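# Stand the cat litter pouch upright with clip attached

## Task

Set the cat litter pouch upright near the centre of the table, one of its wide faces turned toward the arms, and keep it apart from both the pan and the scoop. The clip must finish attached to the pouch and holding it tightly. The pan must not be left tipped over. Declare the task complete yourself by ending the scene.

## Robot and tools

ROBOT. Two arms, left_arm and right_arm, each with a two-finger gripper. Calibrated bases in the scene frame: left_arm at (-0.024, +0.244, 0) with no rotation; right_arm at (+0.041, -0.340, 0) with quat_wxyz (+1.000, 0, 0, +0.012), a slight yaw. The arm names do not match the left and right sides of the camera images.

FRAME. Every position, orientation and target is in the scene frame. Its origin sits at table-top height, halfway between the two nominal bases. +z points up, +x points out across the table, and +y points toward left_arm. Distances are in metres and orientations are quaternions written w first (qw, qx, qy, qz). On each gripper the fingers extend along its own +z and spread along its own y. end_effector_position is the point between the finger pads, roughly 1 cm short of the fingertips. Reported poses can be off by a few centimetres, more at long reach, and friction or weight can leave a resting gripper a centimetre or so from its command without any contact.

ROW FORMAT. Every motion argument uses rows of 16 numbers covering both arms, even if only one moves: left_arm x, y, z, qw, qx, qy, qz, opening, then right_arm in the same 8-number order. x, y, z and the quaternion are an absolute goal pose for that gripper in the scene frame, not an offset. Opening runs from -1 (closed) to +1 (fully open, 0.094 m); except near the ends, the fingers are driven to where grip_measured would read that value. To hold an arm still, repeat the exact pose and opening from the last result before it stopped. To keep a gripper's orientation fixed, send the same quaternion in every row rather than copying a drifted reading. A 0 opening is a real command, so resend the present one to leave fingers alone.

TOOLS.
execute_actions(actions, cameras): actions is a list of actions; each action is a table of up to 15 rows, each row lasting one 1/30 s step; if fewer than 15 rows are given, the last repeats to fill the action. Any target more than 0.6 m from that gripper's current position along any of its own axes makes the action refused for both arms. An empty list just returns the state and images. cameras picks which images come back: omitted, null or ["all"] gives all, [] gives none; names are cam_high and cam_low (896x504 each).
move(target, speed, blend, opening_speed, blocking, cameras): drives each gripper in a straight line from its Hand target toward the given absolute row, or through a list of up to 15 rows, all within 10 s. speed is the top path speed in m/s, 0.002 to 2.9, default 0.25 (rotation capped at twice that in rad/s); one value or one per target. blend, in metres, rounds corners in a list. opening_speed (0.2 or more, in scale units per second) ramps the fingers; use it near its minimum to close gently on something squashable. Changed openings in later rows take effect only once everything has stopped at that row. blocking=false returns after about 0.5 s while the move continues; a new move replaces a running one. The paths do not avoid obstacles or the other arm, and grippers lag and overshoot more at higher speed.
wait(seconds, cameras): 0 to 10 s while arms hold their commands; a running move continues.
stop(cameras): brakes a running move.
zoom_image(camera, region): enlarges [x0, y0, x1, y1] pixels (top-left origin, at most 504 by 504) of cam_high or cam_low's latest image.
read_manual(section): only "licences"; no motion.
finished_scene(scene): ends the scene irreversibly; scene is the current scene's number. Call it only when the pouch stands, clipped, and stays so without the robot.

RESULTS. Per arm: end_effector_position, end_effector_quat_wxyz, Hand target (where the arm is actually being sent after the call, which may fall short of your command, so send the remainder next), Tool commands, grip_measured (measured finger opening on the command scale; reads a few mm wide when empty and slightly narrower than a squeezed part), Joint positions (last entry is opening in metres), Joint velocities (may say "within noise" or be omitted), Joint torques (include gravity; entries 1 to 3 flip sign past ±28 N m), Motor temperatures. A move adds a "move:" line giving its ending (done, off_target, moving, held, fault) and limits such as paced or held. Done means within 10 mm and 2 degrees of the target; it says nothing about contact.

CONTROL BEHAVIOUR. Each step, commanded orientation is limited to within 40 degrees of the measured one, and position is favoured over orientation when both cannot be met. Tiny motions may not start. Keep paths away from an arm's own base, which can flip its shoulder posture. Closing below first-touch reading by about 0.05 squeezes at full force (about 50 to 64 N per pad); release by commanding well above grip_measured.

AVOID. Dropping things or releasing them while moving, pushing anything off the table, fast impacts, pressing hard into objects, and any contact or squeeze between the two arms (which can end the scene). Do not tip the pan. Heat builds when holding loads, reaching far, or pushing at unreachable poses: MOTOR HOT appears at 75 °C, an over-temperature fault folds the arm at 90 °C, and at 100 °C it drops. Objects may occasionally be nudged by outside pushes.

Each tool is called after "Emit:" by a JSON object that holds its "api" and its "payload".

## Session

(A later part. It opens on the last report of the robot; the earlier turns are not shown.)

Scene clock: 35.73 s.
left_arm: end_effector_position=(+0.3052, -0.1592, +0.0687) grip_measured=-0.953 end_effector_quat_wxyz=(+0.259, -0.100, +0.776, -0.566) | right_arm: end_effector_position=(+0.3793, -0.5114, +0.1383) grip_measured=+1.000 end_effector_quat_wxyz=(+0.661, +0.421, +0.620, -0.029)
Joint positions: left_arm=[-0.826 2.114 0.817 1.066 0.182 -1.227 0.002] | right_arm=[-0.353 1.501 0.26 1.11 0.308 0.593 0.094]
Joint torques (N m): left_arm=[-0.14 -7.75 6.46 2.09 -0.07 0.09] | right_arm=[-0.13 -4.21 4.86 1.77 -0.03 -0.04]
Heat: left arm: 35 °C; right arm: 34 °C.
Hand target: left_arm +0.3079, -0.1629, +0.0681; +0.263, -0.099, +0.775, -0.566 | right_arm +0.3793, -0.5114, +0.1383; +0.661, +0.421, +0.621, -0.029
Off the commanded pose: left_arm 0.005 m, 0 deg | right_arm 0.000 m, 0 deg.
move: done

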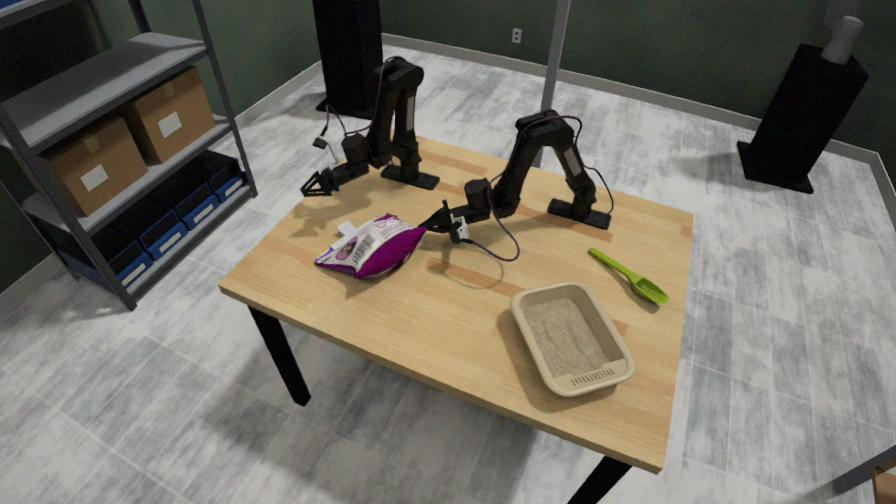

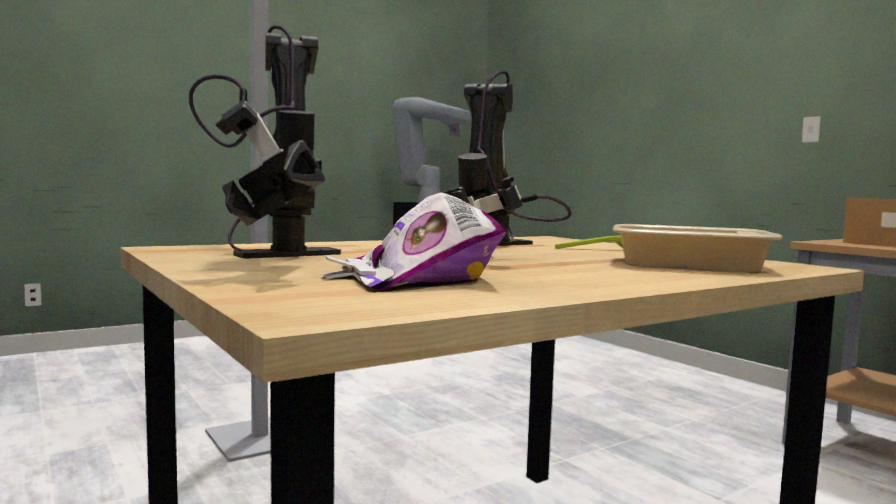

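Emit:
{"api": "move", "payload": {"target": [0.314, -0.130, 0.072, 0.2631, -0.0993, 0.7754, -0.5667, -0.96, 0.3793, -0.5114, 0.1383, 0.661, 0.421, 0.621, -0.029, 1.0], "speed": 0.05}}

Emit:
{"api": "zoom_image", "payload": {"camera": "cam_high", "region": [380, 190, 460, 260]}}

Scene clock: 37.00 s.
left_arm: end_effector_position=(+0.3092, -0.1391, +0.0631) grip_measured=-0.957 end_effector_quat_wxyz=(+0.248, -0.096, +0.779, -0.568) | right_arm: end_effector_position=(+0.3793, -0.5114, +0.1383) grip_measured=+1.000 end_effector_quat_wxyz=(+0.661, +0.421, +0.620, -0.029)
Joint positions: left_arm=[-0.765 2.106 0.772 1.091 0.264 -1.217 0.002] | right_arm=[-0.353 1.501 0.26 1.11 0.308 0.593 0.094]
Joint velocities: left_arm=[-0.012 0.007 -0.002 -0.007 0.066 0.051 0.015] | right_arm=[within noise]
Joint torques (N m): left_arm=[1.06 -11.25 3.19 2.06 -0.13 0.13] | right_arm=[0.02 -4.26 5.03 1.72 -0.04 -0.08]
Heat: left arm: 35 °C; right arm: 34 °C.
Hand target: left_arm +0.3141, -0.1303, +0.0718; +0.263, -0.099, +0.775, -0.566 | right_arm +0.3793, -0.5114, +0.1383; +0.661, +0.421, +0.621, -0.029
Off the commanded pose: left_arm 0.014 m, 2 deg | right_arm 0.000 m, 0 deg.
move: off_target (left_arm)

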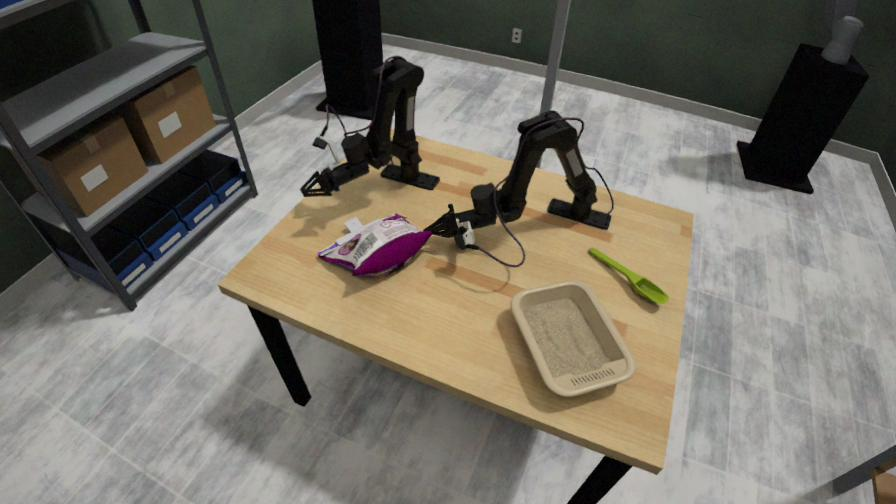

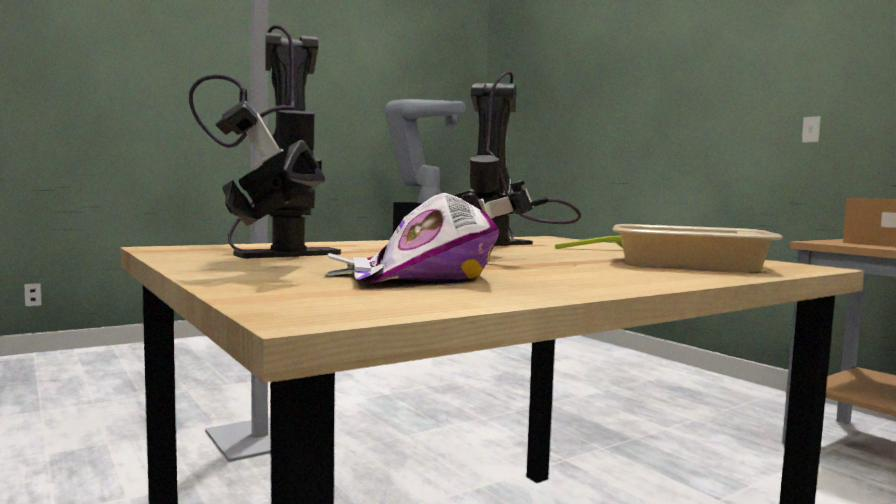

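Scaled by 6.300.

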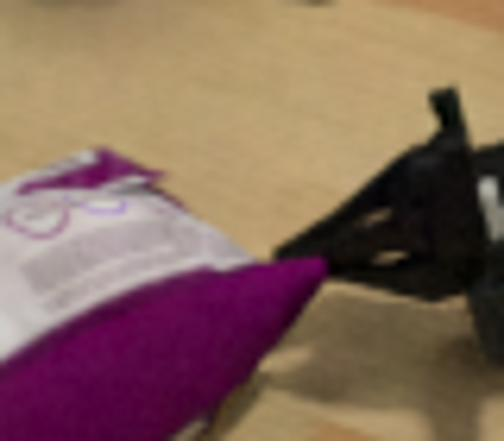

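Emit:
{"api": "move", "payload": {"target": [0.365, -0.045, 0.085, 0.2631, -0.0993, 0.7754, -0.5667, -0.96, 0.3793, -0.5114, 0.1383, 0.661, 0.421, 0.621, -0.029, 1.0], "speed": 0.07}}

Emit:
{"api": "zoom_image", "payload": {"camera": "cam_high", "region": [310, 180, 510, 300]}}

Scene clock: 39.00 s.
left_arm: end_effector_position=(+0.3611, -0.0492, +0.0732) grip_measured=-0.958 end_effector_quat_wxyz=(+0.247, -0.103, +0.780, -0.566) | right_arm: end_effector_position=(+0.3793, -0.5114, +0.1383) grip_measured=+1.000 end_effector_quat_wxyz=(+0.661, +0.421, +0.620, -0.029)
Joint positions: left_arm=[-0.459 2.034 0.736 1.014 0.551 -1.14 0.002] | right_arm=[-0.353 1.501 0.26 1.11 0.308 0.593 0.094]
Joint torques (N m): left_arm=[0.72 -10.71 4.62 1.89 -0.04 0.19] | right_arm=[-0.14 -4.53 4.63 1.74 -0.02 -0.02]
Heat: left arm: 35 °C; right arm: 34 °C.
Hand target: left_arm +0.3650, -0.0451, +0.0848; +0.263, -0.099, +0.775, -0.566 | right_arm +0.3793, -0.5114, +0.1383; +0.661, +0.421, +0.621, -0.029
Off the commanded pose: left_arm 0.013 m, 2 deg | right_arm 0.000 m, 0 deg.
move: off_target (left_arm)

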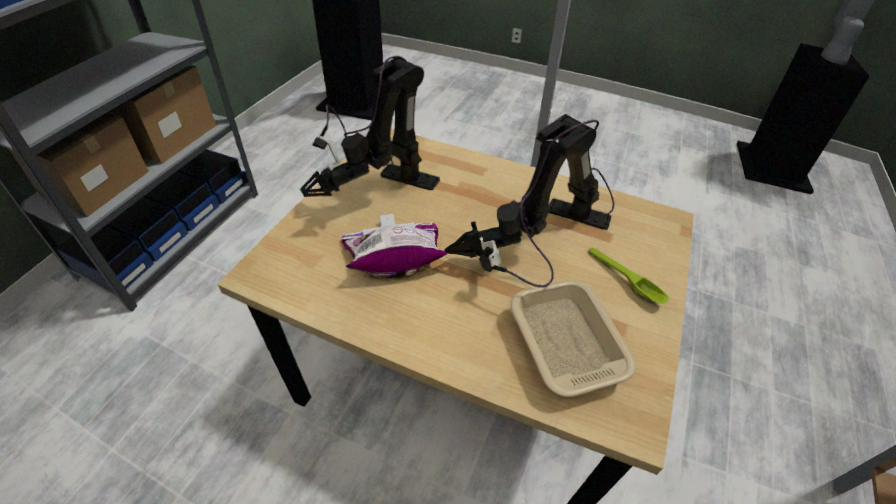

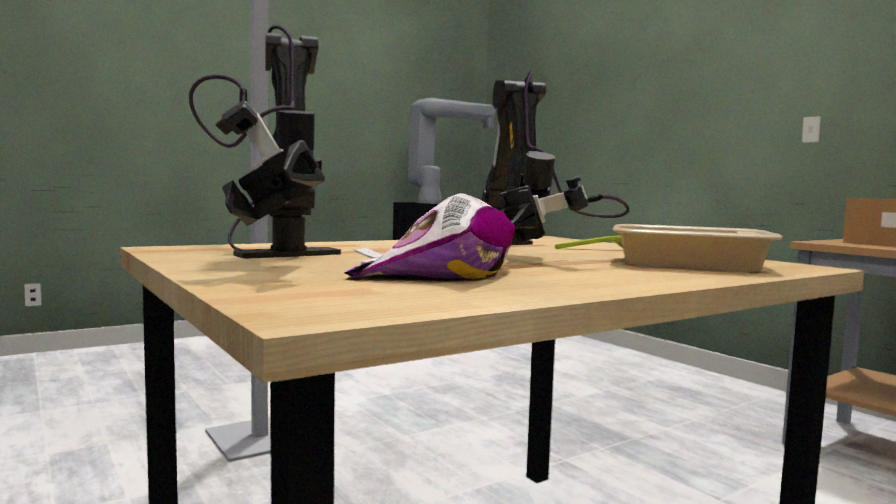

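Scaled by 2.520.

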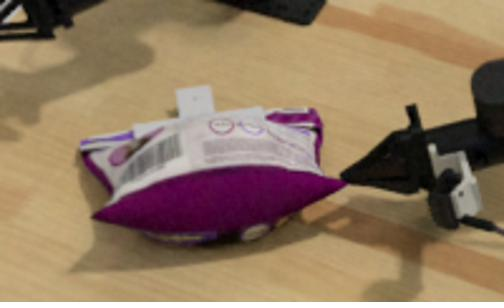

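Emit:
{"api": "move", "payload": {"target": [0.422, 0.058, 0.092, 0.2631, -0.0993, 0.7754, -0.5667, -0.96, 0.3793, -0.5114, 0.1383, 0.661, 0.421, 0.621, -0.029, 1.0], "speed": 0.07}}

Emit:
{"api": "zoom_image", "payload": {"camera": "cam_high", "region": [340, 180, 540, 320]}}

Scene clock: 41.70 s.
left_arm: end_effector_position=(+0.4187, +0.0591, +0.0870) grip_measured=-0.959 end_effector_quat_wxyz=(+0.259, -0.109, +0.776, -0.565) | right_arm: end_effector_position=(+0.3793, -0.5114, +0.1383) grip_measured=+1.000 end_effector_quat_wxyz=(+0.661, +0.421, +0.620, -0.029)
Joint positions: left_arm=[-0.114 2.027 0.847 0.826 0.856 -1.008 0.002] | right_arm=[-0.353 1.501 0.26 1.11 0.308 0.593 0.094]
Joint torques (N m): left_arm=[0.12 -8.69 7.06 1.74 0.32 0.08] | right_arm=[-0.03 -4.26 4.88 1.76 -0.01 -0.04]
Heat: left arm: 35 °C; right arm: 34 °C.
Hand target: left_arm +0.4219, +0.0580, +0.0921; +0.263, -0.099, +0.775, -0.566 | right_arm +0.3793, -0.5114, +0.1383; +0.661, +0.421, +0.621, -0.029
Off the commanded pose: left_arm 0.006 m, 1 deg | right_arm 0.000 m, 0 deg.
move: done

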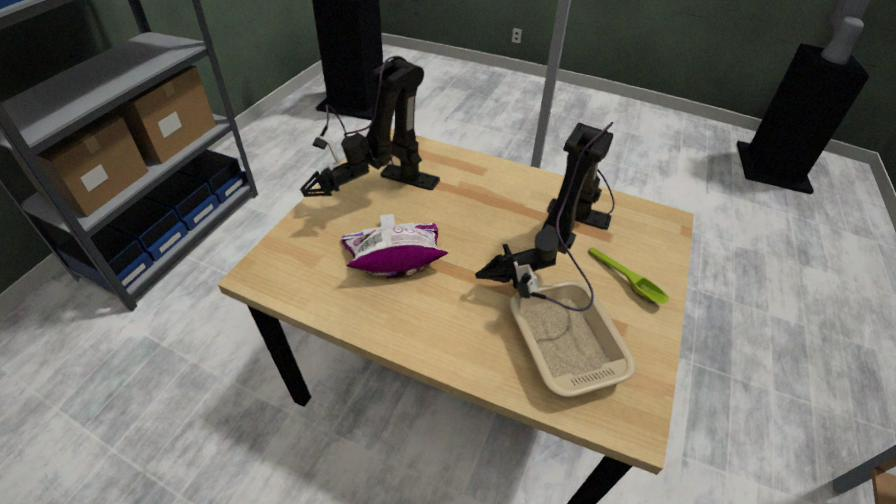

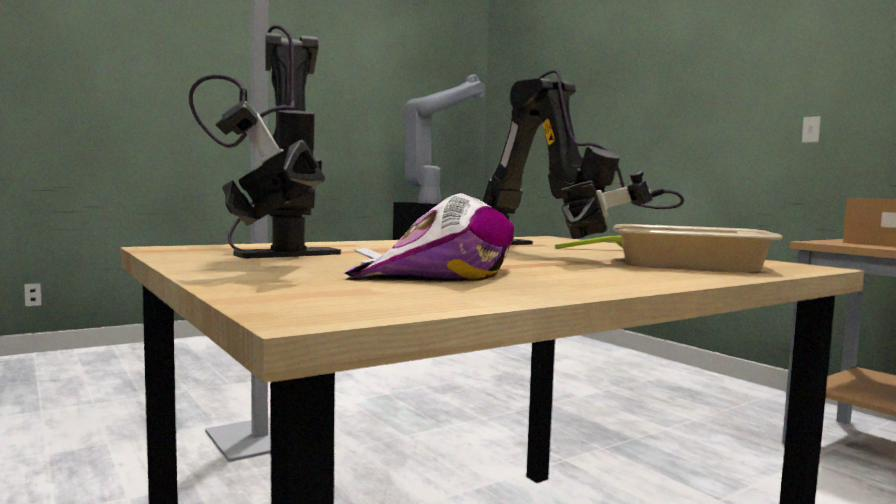

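Scaled by 2.520.

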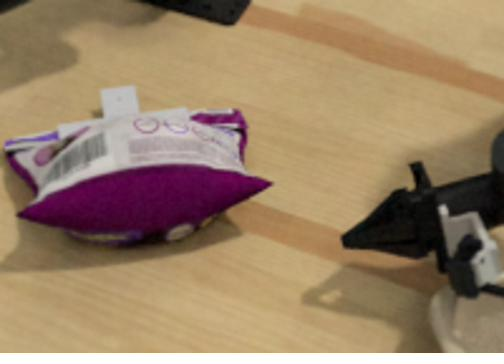

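Emit:
{"api": "move", "payload": {"target": [[0.39, 0.07, 0.15, 0.2631, -0.0993, 0.7754, -0.5667, 0.0, 0.34, -0.48, 0.13, 0.51, 0.44, 0.70, 0.23, 0.2],[0.26, 0.05, 0.17, 0.3905, 0.3468, 0.8373, -0.1618, -0.04, 0.29, -0.43, 0.10, 0.2796, 0.4145, 0.718, 0.4843, -0.1],[0.213, -0.095, 0.08, 0.5068, 0.811, 0.248, 0.1549, -0.04, 0.29, -0.423, 0.07, 0.2796, 0.4145, 0.718, 0.4843, -0.1]], "speed": 0.3, "blend": [0.03, 0.04, 0]}}

Emit:
{"api": "zoom_image", "payload": {"camera": "cam_high", "region": [330, 190, 460, 290]}}

Emit:
{"api": "zoom_image", "payload": {"camera": "cam_low", "region": [320, 170, 540, 300]}}

Scene clock: 51.33 s.
left_arm: end_effector_position=(+0.2160, -0.0937, +0.0845) grip_measured=-0.039 end_effector_quat_wxyz=(+0.509, +0.808, +0.250, +0.161) | right_arm: end_effector_position=(+0.2894, -0.4284, +0.0711) grip_measured=-0.098 end_effector_quat_wxyz=(+0.279, +0.421, +0.720, +0.475)
Joint positions: left_arm=[-0.95 1.591 0.492 0.654 0.012 1.583 0.045] | right_arm=[-1.041 1.522 0.534 -0.482 -1.165 0.107 0.042]
Joint torques (N m): left_arm=[-0.21 -4.19 5.42 2.03 0.08 0.06] | right_arm=[0.76 -3.38 3.6 0.45 -0.85 -0.05]
Heat: left arm: 35 °C; right arm: 34 °C.
Hand target: left_arm +0.2129, -0.0950, +0.0801; +0.507, +0.811, +0.248, +0.155 | right_arm +0.2898, -0.4230, +0.0700; +0.279, +0.415, +0.718, +0.484
Off the commanded pose: left_arm 0.006 m, 1 deg | right_arm 0.006 m, 1 deg.
move: done; blend cut to 0 m at target 2

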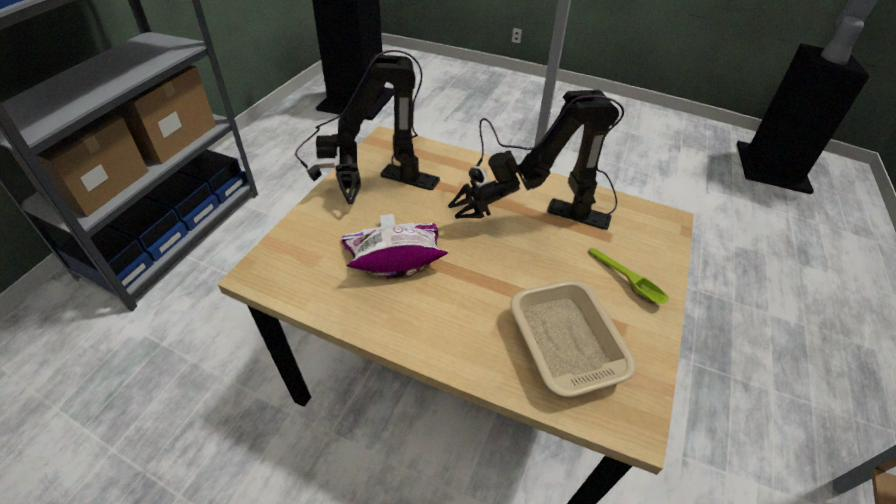

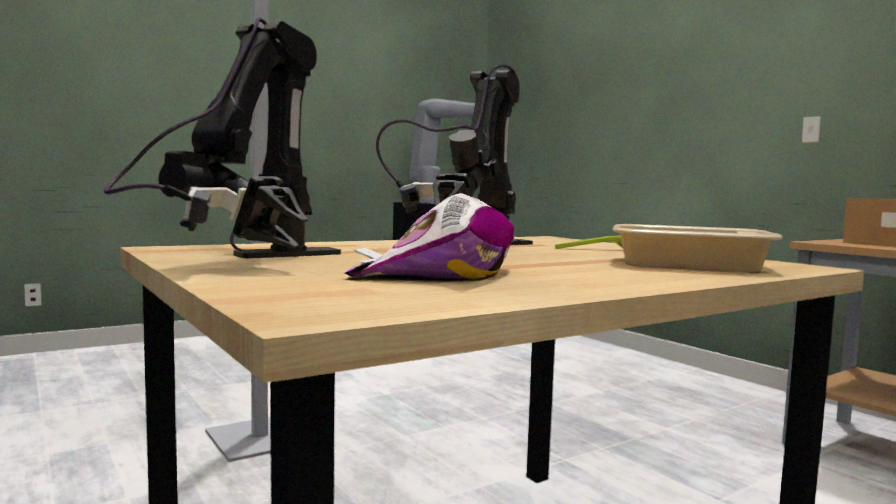

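Scaled by 3.877.

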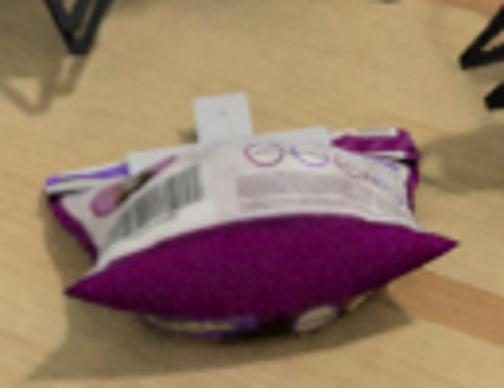

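Scaled by 2.291.

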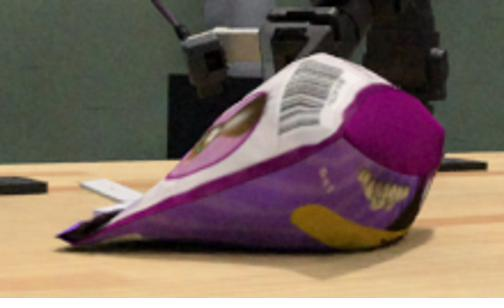

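Emit:
{"api": "move", "payload": {"target": [[0.218, -0.106, 0.040, 0.5068, 0.811, 0.248, 0.1549, -0.04, 0.300, -0.413, 0.026, 0.2796, 0.4145, 0.718, 0.4843, -0.3],[0.224, -0.118, 0.027, 0.5068, 0.811, 0.248, 0.1549, -0.04, 0.335, -0.392, 0.024, 0.2796, 0.4145, 0.718, 0.4843, -0.3]], "speed": 0.1}}

Emit:
{"api": "zoom_image", "payload": {"camera": "cam_high", "region": [330, 190, 460, 290]}}

Emit:
{"api": "zoom_image", "payload": {"camera": "cam_low", "region": [260, 190, 440, 300]}}

Scene clock: 53.73 s.
left_arm: end_effector_position=(+0.2232, -0.1136, +0.0283) grip_measured=-0.039 end_effector_quat_wxyz=(+0.505, +0.812, +0.246, +0.157) | right_arm: end_effector_position=(+0.3374, -0.3966, +0.0286) grip_measured=-0.298 end_effector_quat_wxyz=(+0.285, +0.415, +0.716, +0.484)
Joint positions: left_arm=[-0.964 1.91 0.523 0.93 0.011 1.584 0.045] | right_arm=[-0.766 1.718 0.332 0.475 -1.083 0.714 0.033]
Joint torques (N m): left_arm=[-0.29 -5.49 5.75 2.06 -0.06 -0.1] | right_arm=[0.73 -3.75 2.52 1.14 -0.48 -0.06]
Heat: left arm: 35 °C; right arm: 34 °C.
Hand target: left_arm +0.2239, -0.1179, +0.0270; +0.507, +0.811, +0.248, +0.155 | right_arm +0.3349, -0.3921, +0.0242; +0.279, +0.414, +0.718, +0.484
Off the commanded pose: left_arm 0.005 m, 0 deg | right_arm 0.007 m, 1 deg.
move: done

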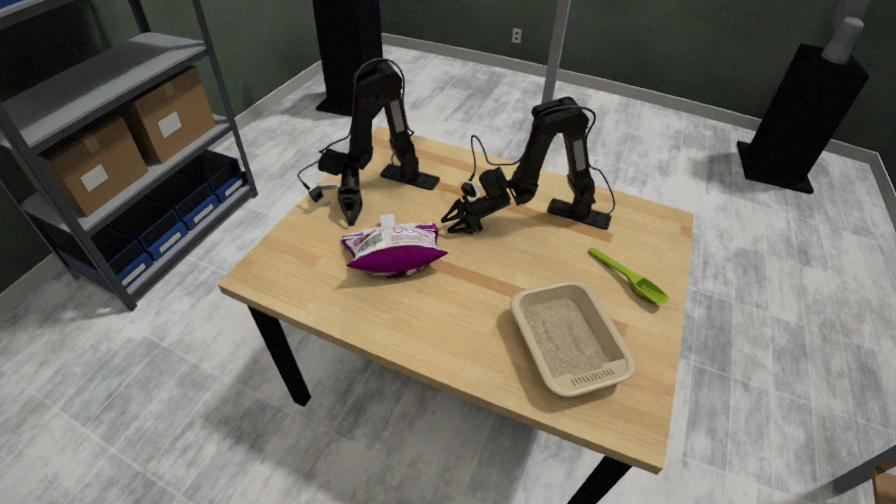

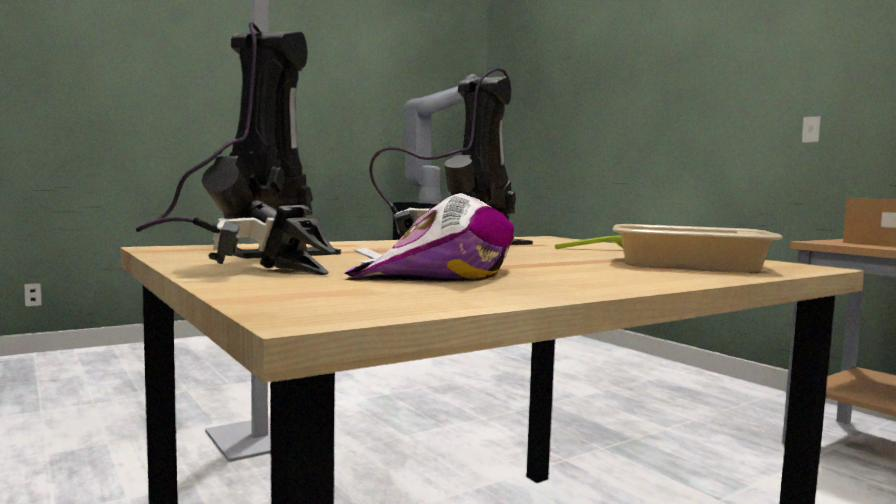

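Scaled by 3.877.

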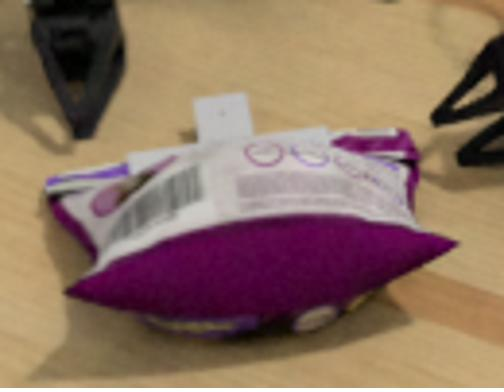

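Scaled by 2.800.

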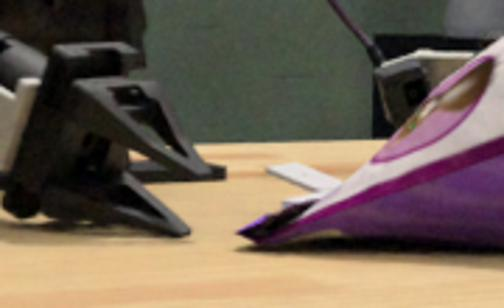

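Emit:
{"api": "move", "payload": {"target": [0.240, -0.144, 0.028, 0.5068, 0.811, 0.248, 0.1549, -0.04, 0.363, -0.383, 0.019, 0.2796, 0.4145, 0.718, 0.4843, -0.3], "speed": 0.05}}

Emit:
{"api": "zoom_image", "payload": {"camera": "cam_high", "region": [330, 190, 460, 290]}}

Emit:
{"api": "zoom_image", "payload": {"camera": "cam_low", "region": [260, 190, 440, 300]}}

Scene clock: 55.33 s.
left_arm: end_effector_position=(+0.2406, -0.1414, +0.0356) grip_measured=-0.039 end_effector_quat_wxyz=(+0.516, +0.806, +0.243, +0.161) | right_arm: end_effector_position=(+0.3612, -0.3806, +0.0282) grip_measured=-0.298 end_effector_quat_wxyz=(+0.285, +0.402, +0.715, +0.496)
Joint positions: left_arm=[-0.969 1.971 0.65 0.892 0.007 1.584 0.045] | right_arm=[-0.65 1.808 0.336 0.725 -1.04 0.887 0.033]
Joint torques (N m): left_arm=[-0.54 -6.13 6.22 1.78 -0.08 -0.15] | right_arm=[0.7 -3.59 3.96 1.09 -0.1 -0.06]
Heat: left arm: 35 °C; right arm: 34 °C.
Hand target: left_arm +0.2398, -0.1438, +0.0281; +0.507, +0.811, +0.248, +0.155 | right_arm +0.3624, -0.3829, +0.0192; +0.279, +0.414, +0.718, +0.484
Off the commanded pose: left_arm 0.008 m, 2 deg | right_arm 0.010 m, 2 deg.
move: done

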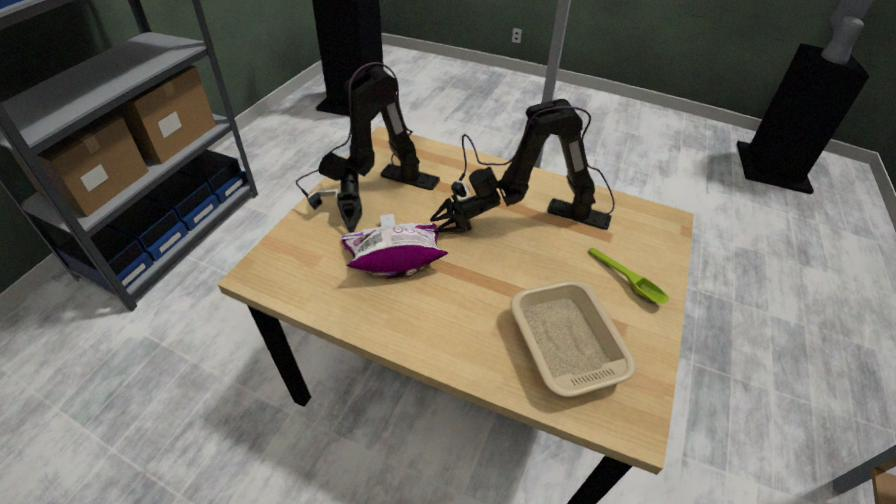

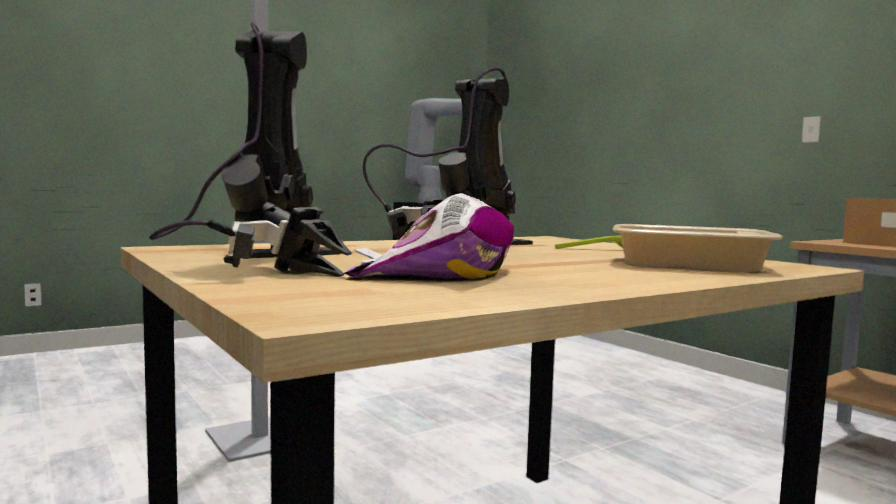

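Scaled by 3.877.

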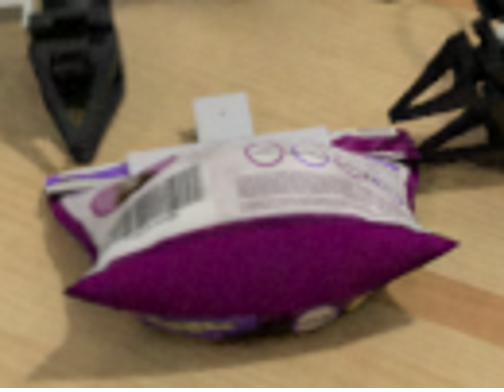

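Scaled by 2.800.

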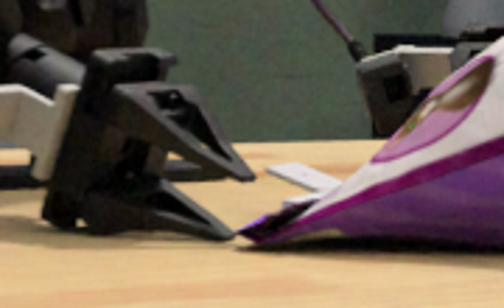

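Emit:
{"api": "move", "payload": {"target": [0.254, -0.165, 0.024, 0.5068, 0.811, 0.248, 0.1549, -0.04, 0.379, -0.373, 0.016, 0.2796, 0.4145, 0.718, 0.4843, -0.3], "speed": 0.05}}

Emit:
{"api": "zoom_image", "payload": {"camera": "cam_high", "region": [330, 190, 460, 290]}}

Emit:
{"api": "zoom_image", "payload": {"camera": "cam_low", "region": [260, 190, 440, 300]}}

Scene clock: 56.77 s.
left_arm: end_effector_position=(+0.2534, -0.1631, +0.0331) grip_measured=-0.039 end_effector_quat_wxyz=(+0.517, +0.805, +0.241, +0.160) | right_arm: end_effector_position=(+0.3781, -0.3710, +0.0282) grip_measured=-0.298 end_effector_quat_wxyz=(+0.290, +0.396, +0.715, +0.498)
Joint positions: left_arm=[-0.972 2.041 0.756 0.859 0.007 1.584 0.045] | right_arm=[-0.574 1.858 0.351 0.85 -0.986 0.979 0.033]
Joint torques (N m): left_arm=[-0.38 -6.89 6.75 1.74 -0.08 -0.11] | right_arm=[0.69 -3.93 3.58 1.1 0.05 -0.09]
Heat: left arm: 36 °C; right arm: 34 °C.
Hand target: left_arm +0.2537, -0.1647, +0.0240; +0.507, +0.811, +0.248, +0.155 | right_arm +0.3782, -0.3729, +0.0163; +0.280, +0.414, +0.718, +0.484
Off the commanded pose: left_arm 0.009 m, 2 deg | right_arm 0.012 m, 3 deg.
move: off_target (right_arm)

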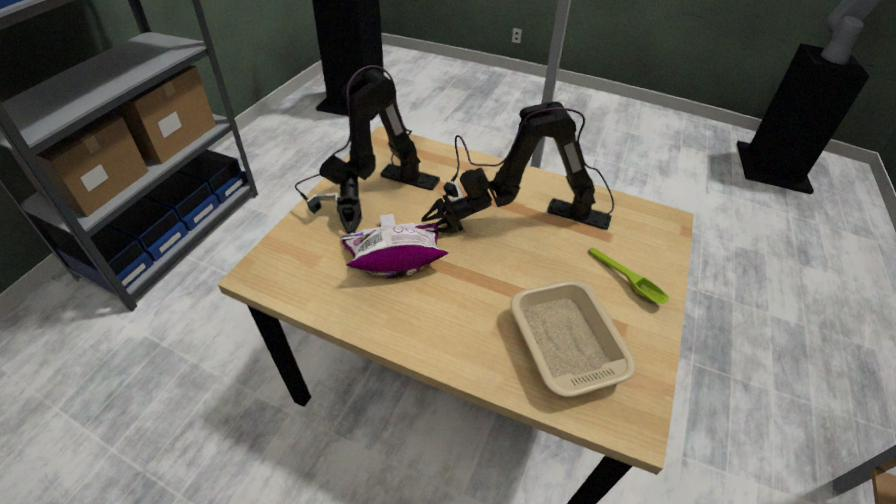

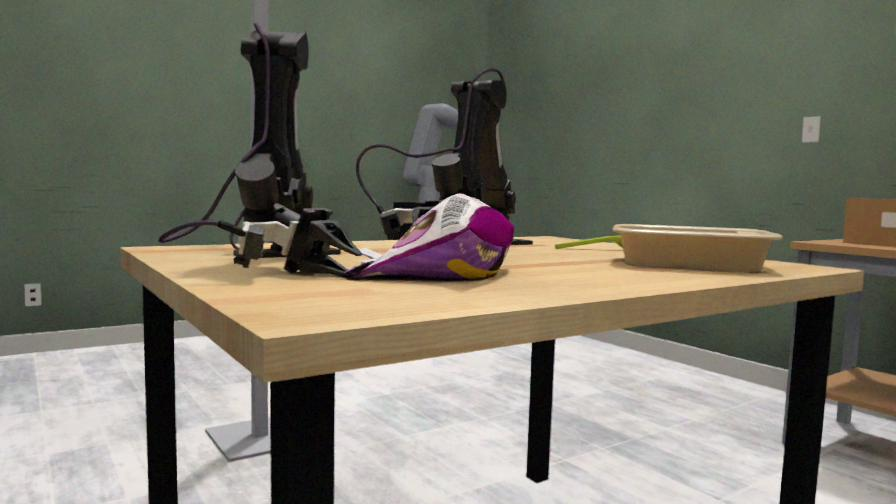

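Scaled by 3.877.

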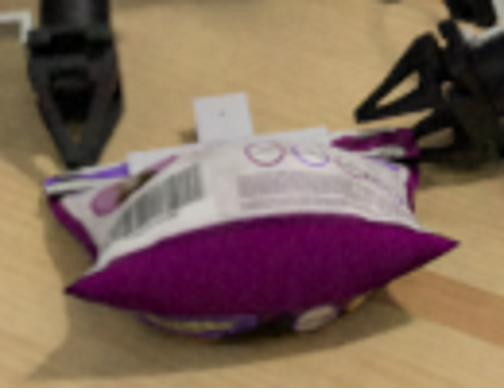

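Scaled by 2.800.

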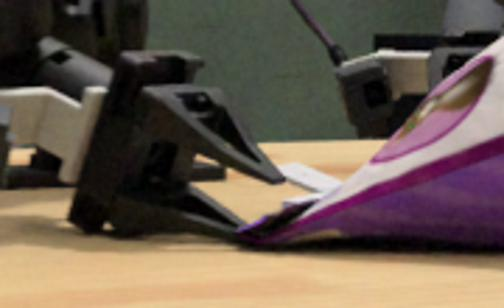

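Emit:
{"api": "move", "payload": {"target": [0.257, -0.170, 0.024, 0.5068, 0.811, 0.248, 0.1549, -0.04, 0.397, -0.363, 0.017, 0.2796, 0.4145, 0.718, 0.4843, -0.3], "speed": 0.05}}

Emit:
{"api": "zoom_image", "payload": {"camera": "cam_high", "region": [330, 190, 460, 290]}}

Emit:
{"api": "zoom_image", "payload": {"camera": "cam_low", "region": [260, 190, 440, 300]}}

Scene clock: 58.00 s.
left_arm: end_effector_position=(+0.2565, -0.1677, +0.0331) grip_measured=-0.039 end_effector_quat_wxyz=(+0.517, +0.806, +0.241, +0.160) | right_arm: end_effector_position=(+0.3954, -0.3616, +0.0287) grip_measured=-0.298 end_effector_quat_wxyz=(+0.289, +0.399, +0.715, +0.497)
Joint positions: left_arm=[-0.972 2.053 0.781 0.845 0.007 1.584 0.045] | right_arm=[-0.5 1.888 0.382 0.908 -0.923 1.055 0.033]
Joint torques (N m): left_arm=[-0.27 -6.9 6.63 1.77 -0.08 -0.12] | right_arm=[0.88 -4.12 4 1.17 0.01 -0.07]
Heat: left arm: 36 °C; right arm: 34 °C.
Hand target: left_arm +0.2567, -0.1697, +0.0241; +0.507, +0.811, +0.248, +0.155 | right_arm +0.3964, -0.3630, +0.0174; +0.280, +0.414, +0.718, +0.484
Off the commanded pose: left_arm 0.009 m, 2 deg | right_arm 0.012 m, 3 deg.
move: off_target (right_arm)

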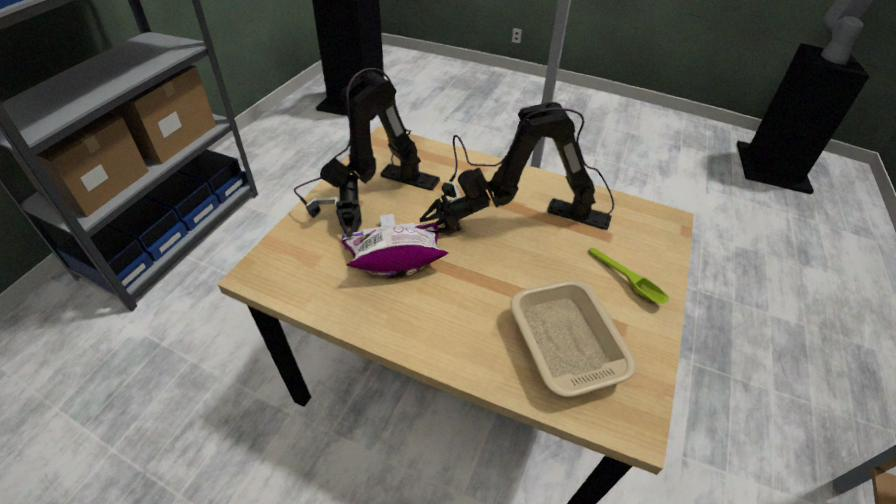

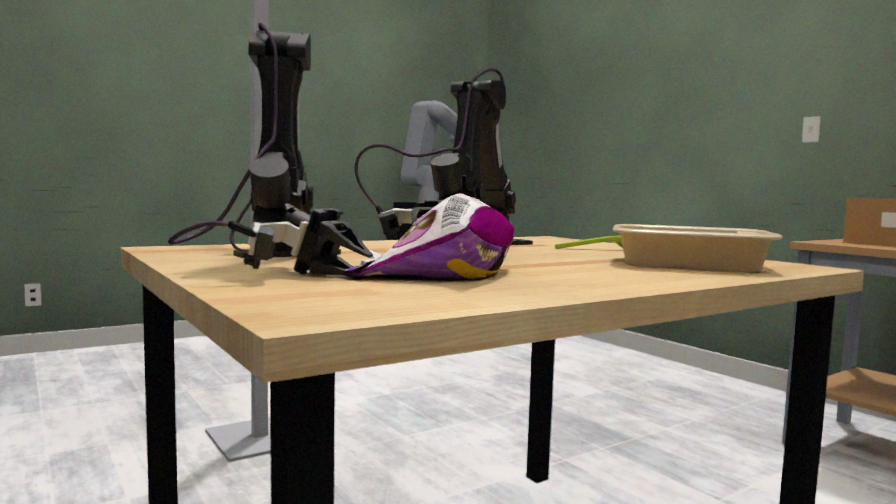

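Scaled by 3.877.

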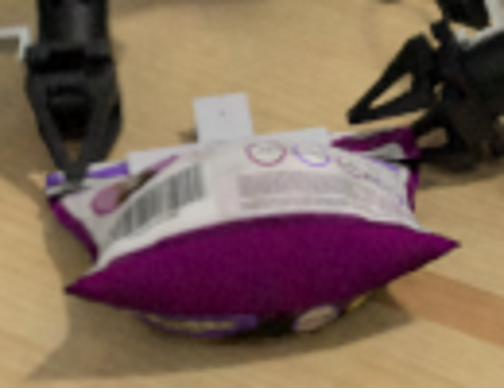

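Scaled by 2.800.

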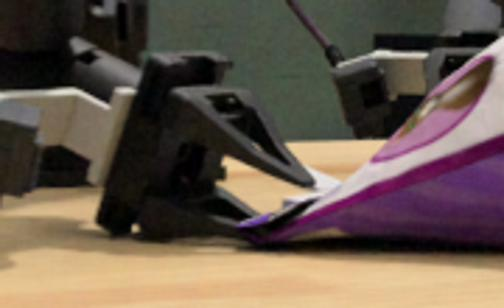

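Emit:
{"api": "move", "payload": {"target": [0.257, -0.170, 0.030, 0.5068, 0.811, 0.248, 0.1549, -0.96, 0.398, -0.363, 0.026, 0.2796, 0.4145, 0.718, 0.4843, -0.96], "speed": 0.05, "opening_speed": 0.3}}

Emit:
{"api": "zoom_image", "payload": {"camera": "cam_high", "region": [330, 190, 460, 290]}}

Emit:
{"api": "zoom_image", "payload": {"camera": "cam_low", "region": [260, 190, 440, 300]}}

Scene clock: 61.43 s.
left_arm: end_effector_position=(+0.2547, -0.1642, +0.0241) grip_measured=-0.958 end_effector_quat_wxyz=(+0.500, +0.816, +0.245, +0.156) | right_arm: end_effector_position=(+0.3953, -0.3632, +0.0260) grip_measured=-0.951 end_effector_quat_wxyz=(+0.283, +0.413, +0.715, +0.488)
Joint positions: left_arm=[-0.972 2.053 0.784 0.801 0.004 1.584 0.002] | right_arm=[-0.496 1.872 0.385 0.866 -0.896 1.059 0.002]
Joint torques (N m): left_arm=[-0.36 -8.55 6.86 1.91 -0.04 -0.11] | right_arm=[0.75 -6.57 4.48 1.04 -0.21 -0.07]
Motor temperatures (°C): left_arm=[29 34 36 35 28 30 28] | right_arm=[27 34 33 33 26 27 28]
Heat: left arm: 36 °C; right arm: 34 °C.
Hand target: left_arm +0.2568, -0.1698, +0.0300; +0.507, +0.811, +0.248, +0.155 | right_arm +0.3979, -0.3630, +0.0260; +0.280, +0.414, +0.718, +0.484
Off the commanded pose: left_arm 0.009 m, 1 deg | right_arm 0.003 m, 1 deg.
move: done

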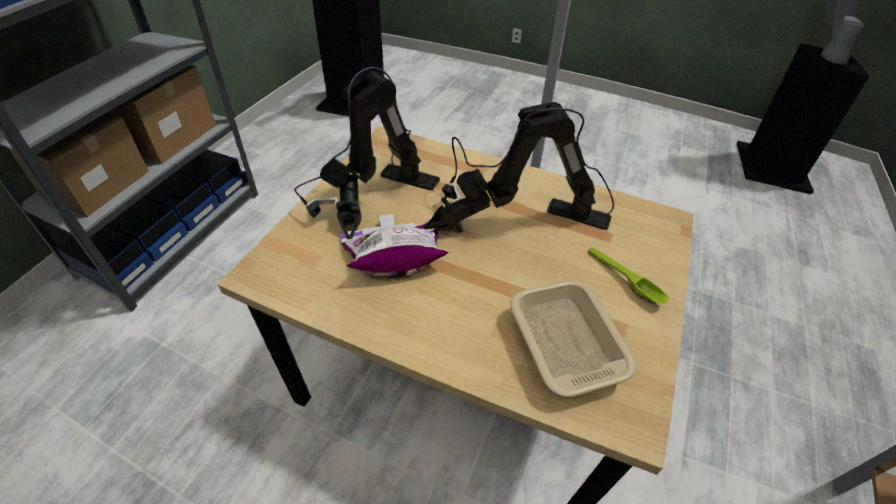

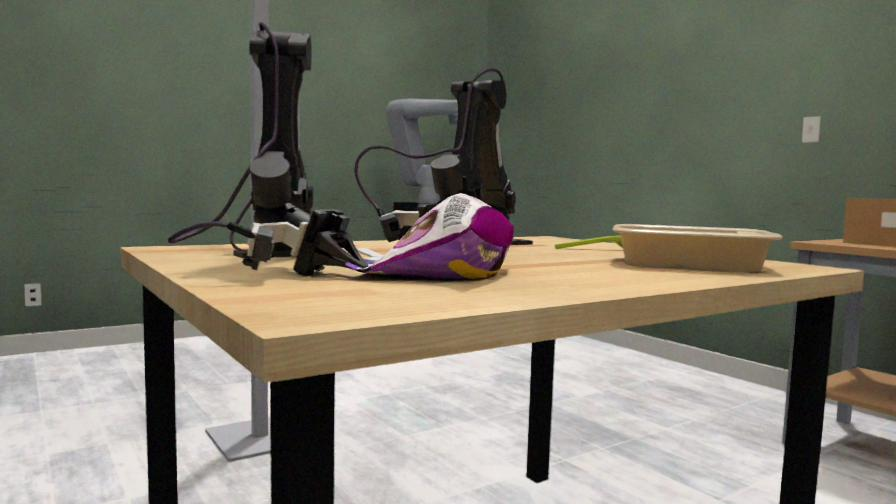

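Scaled by 3.877.

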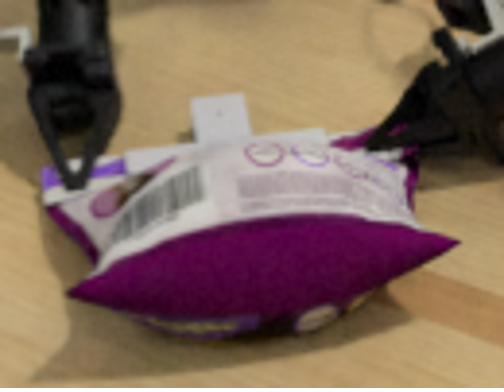

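Scaled by 2.800.

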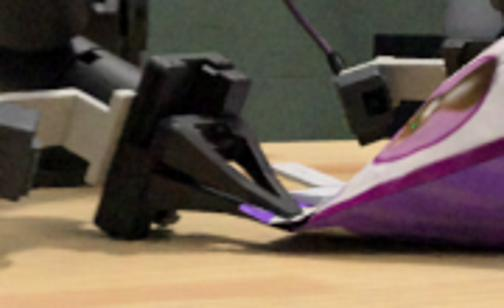

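Emit:
{"api": "move", "payload": {"target": [[0.262, -0.159, 0.075, 0.5435, 0.781, 0.305, 0.065, -0.96, 0.401, -0.359, 0.075, 0.24, 0.437, 0.767, 0.40, -0.96],[0.269, -0.155, 0.125, 0.5497, 0.7575, 0.3515, -0.0239, -0.96, 0.406, -0.355, 0.125, 0.1955, 0.4570, 0.8101, 0.3110, -0.96]], "speed": 0.08, "blend": [0.02, 0]}}

Emit:
{"api": "zoom_image", "payload": {"camera": "cam_high", "region": [310, 170, 490, 300]}}

Emit:
{"api": "zoom_image", "payload": {"camera": "cam_low", "region": [280, 150, 540, 300]}}

Scene clock: 65.60 s.
left_arm: end_effector_position=(+0.2635, -0.1471, +0.0922) grip_measured=-0.958 end_effector_quat_wxyz=(+0.518, +0.775, +0.362, -0.022) | right_arm: end_effector_position=(+0.3957, -0.3512, +0.1010) grip_measured=-0.953 end_effector_quat_wxyz=(+0.162, +0.473, +0.810, +0.307)
Joint positions: left_arm=[-0.828 1.811 0.852 0.451 0.308 1.257 0.002] | right_arm=[-0.305 1.471 0.89 -0.468 -0.505 0.915 0.002]
Joint torques (N m): left_arm=[0.32 -10.95 8.87 2.05 0.35 -0.22] | right_arm=[-0.01 -7.84 9.81 0.99 -0.18 -0.16]
Heat: left arm: 36 °C; right arm: 35 °C.
Hand target: left_arm +0.2684, -0.1543, +0.1249; +0.550, +0.758, +0.351, -0.024 | right_arm +0.4054, -0.3548, +0.1249; +0.196, +0.457, +0.810, +0.311
Off the commanded pose: left_arm 0.034 m, 4 deg | right_arm 0.026 m, 4 deg.
move: off_target (left_arm, right_arm)

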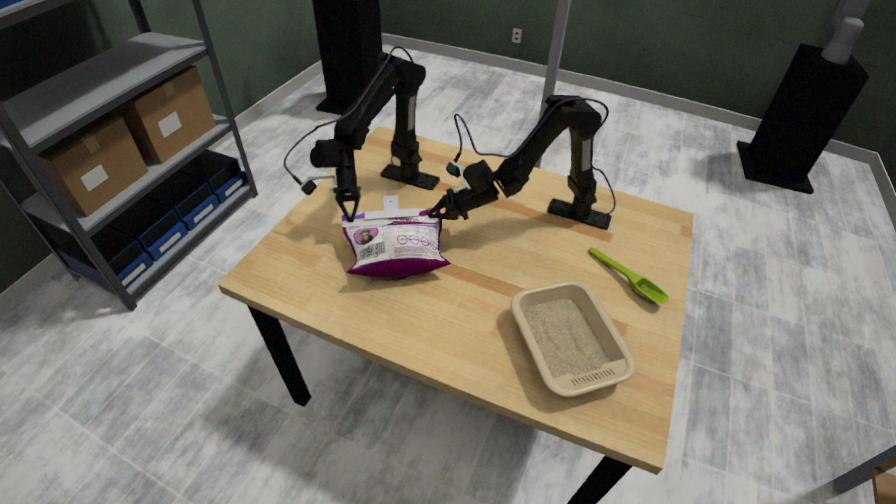

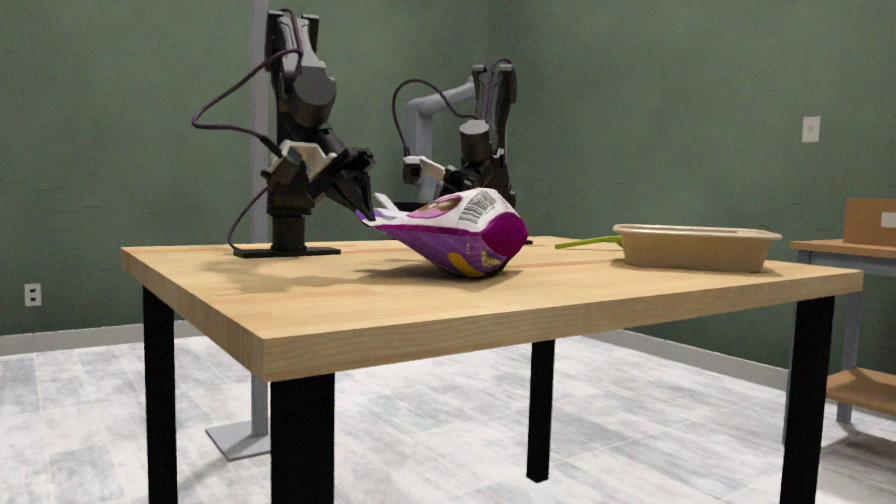

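Scaled by 2.800.

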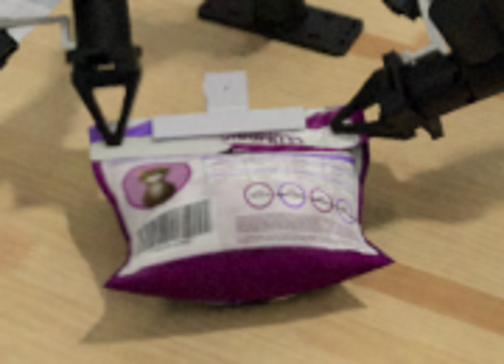

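Scaled by 1.938.

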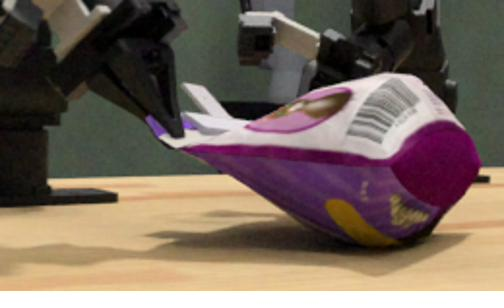

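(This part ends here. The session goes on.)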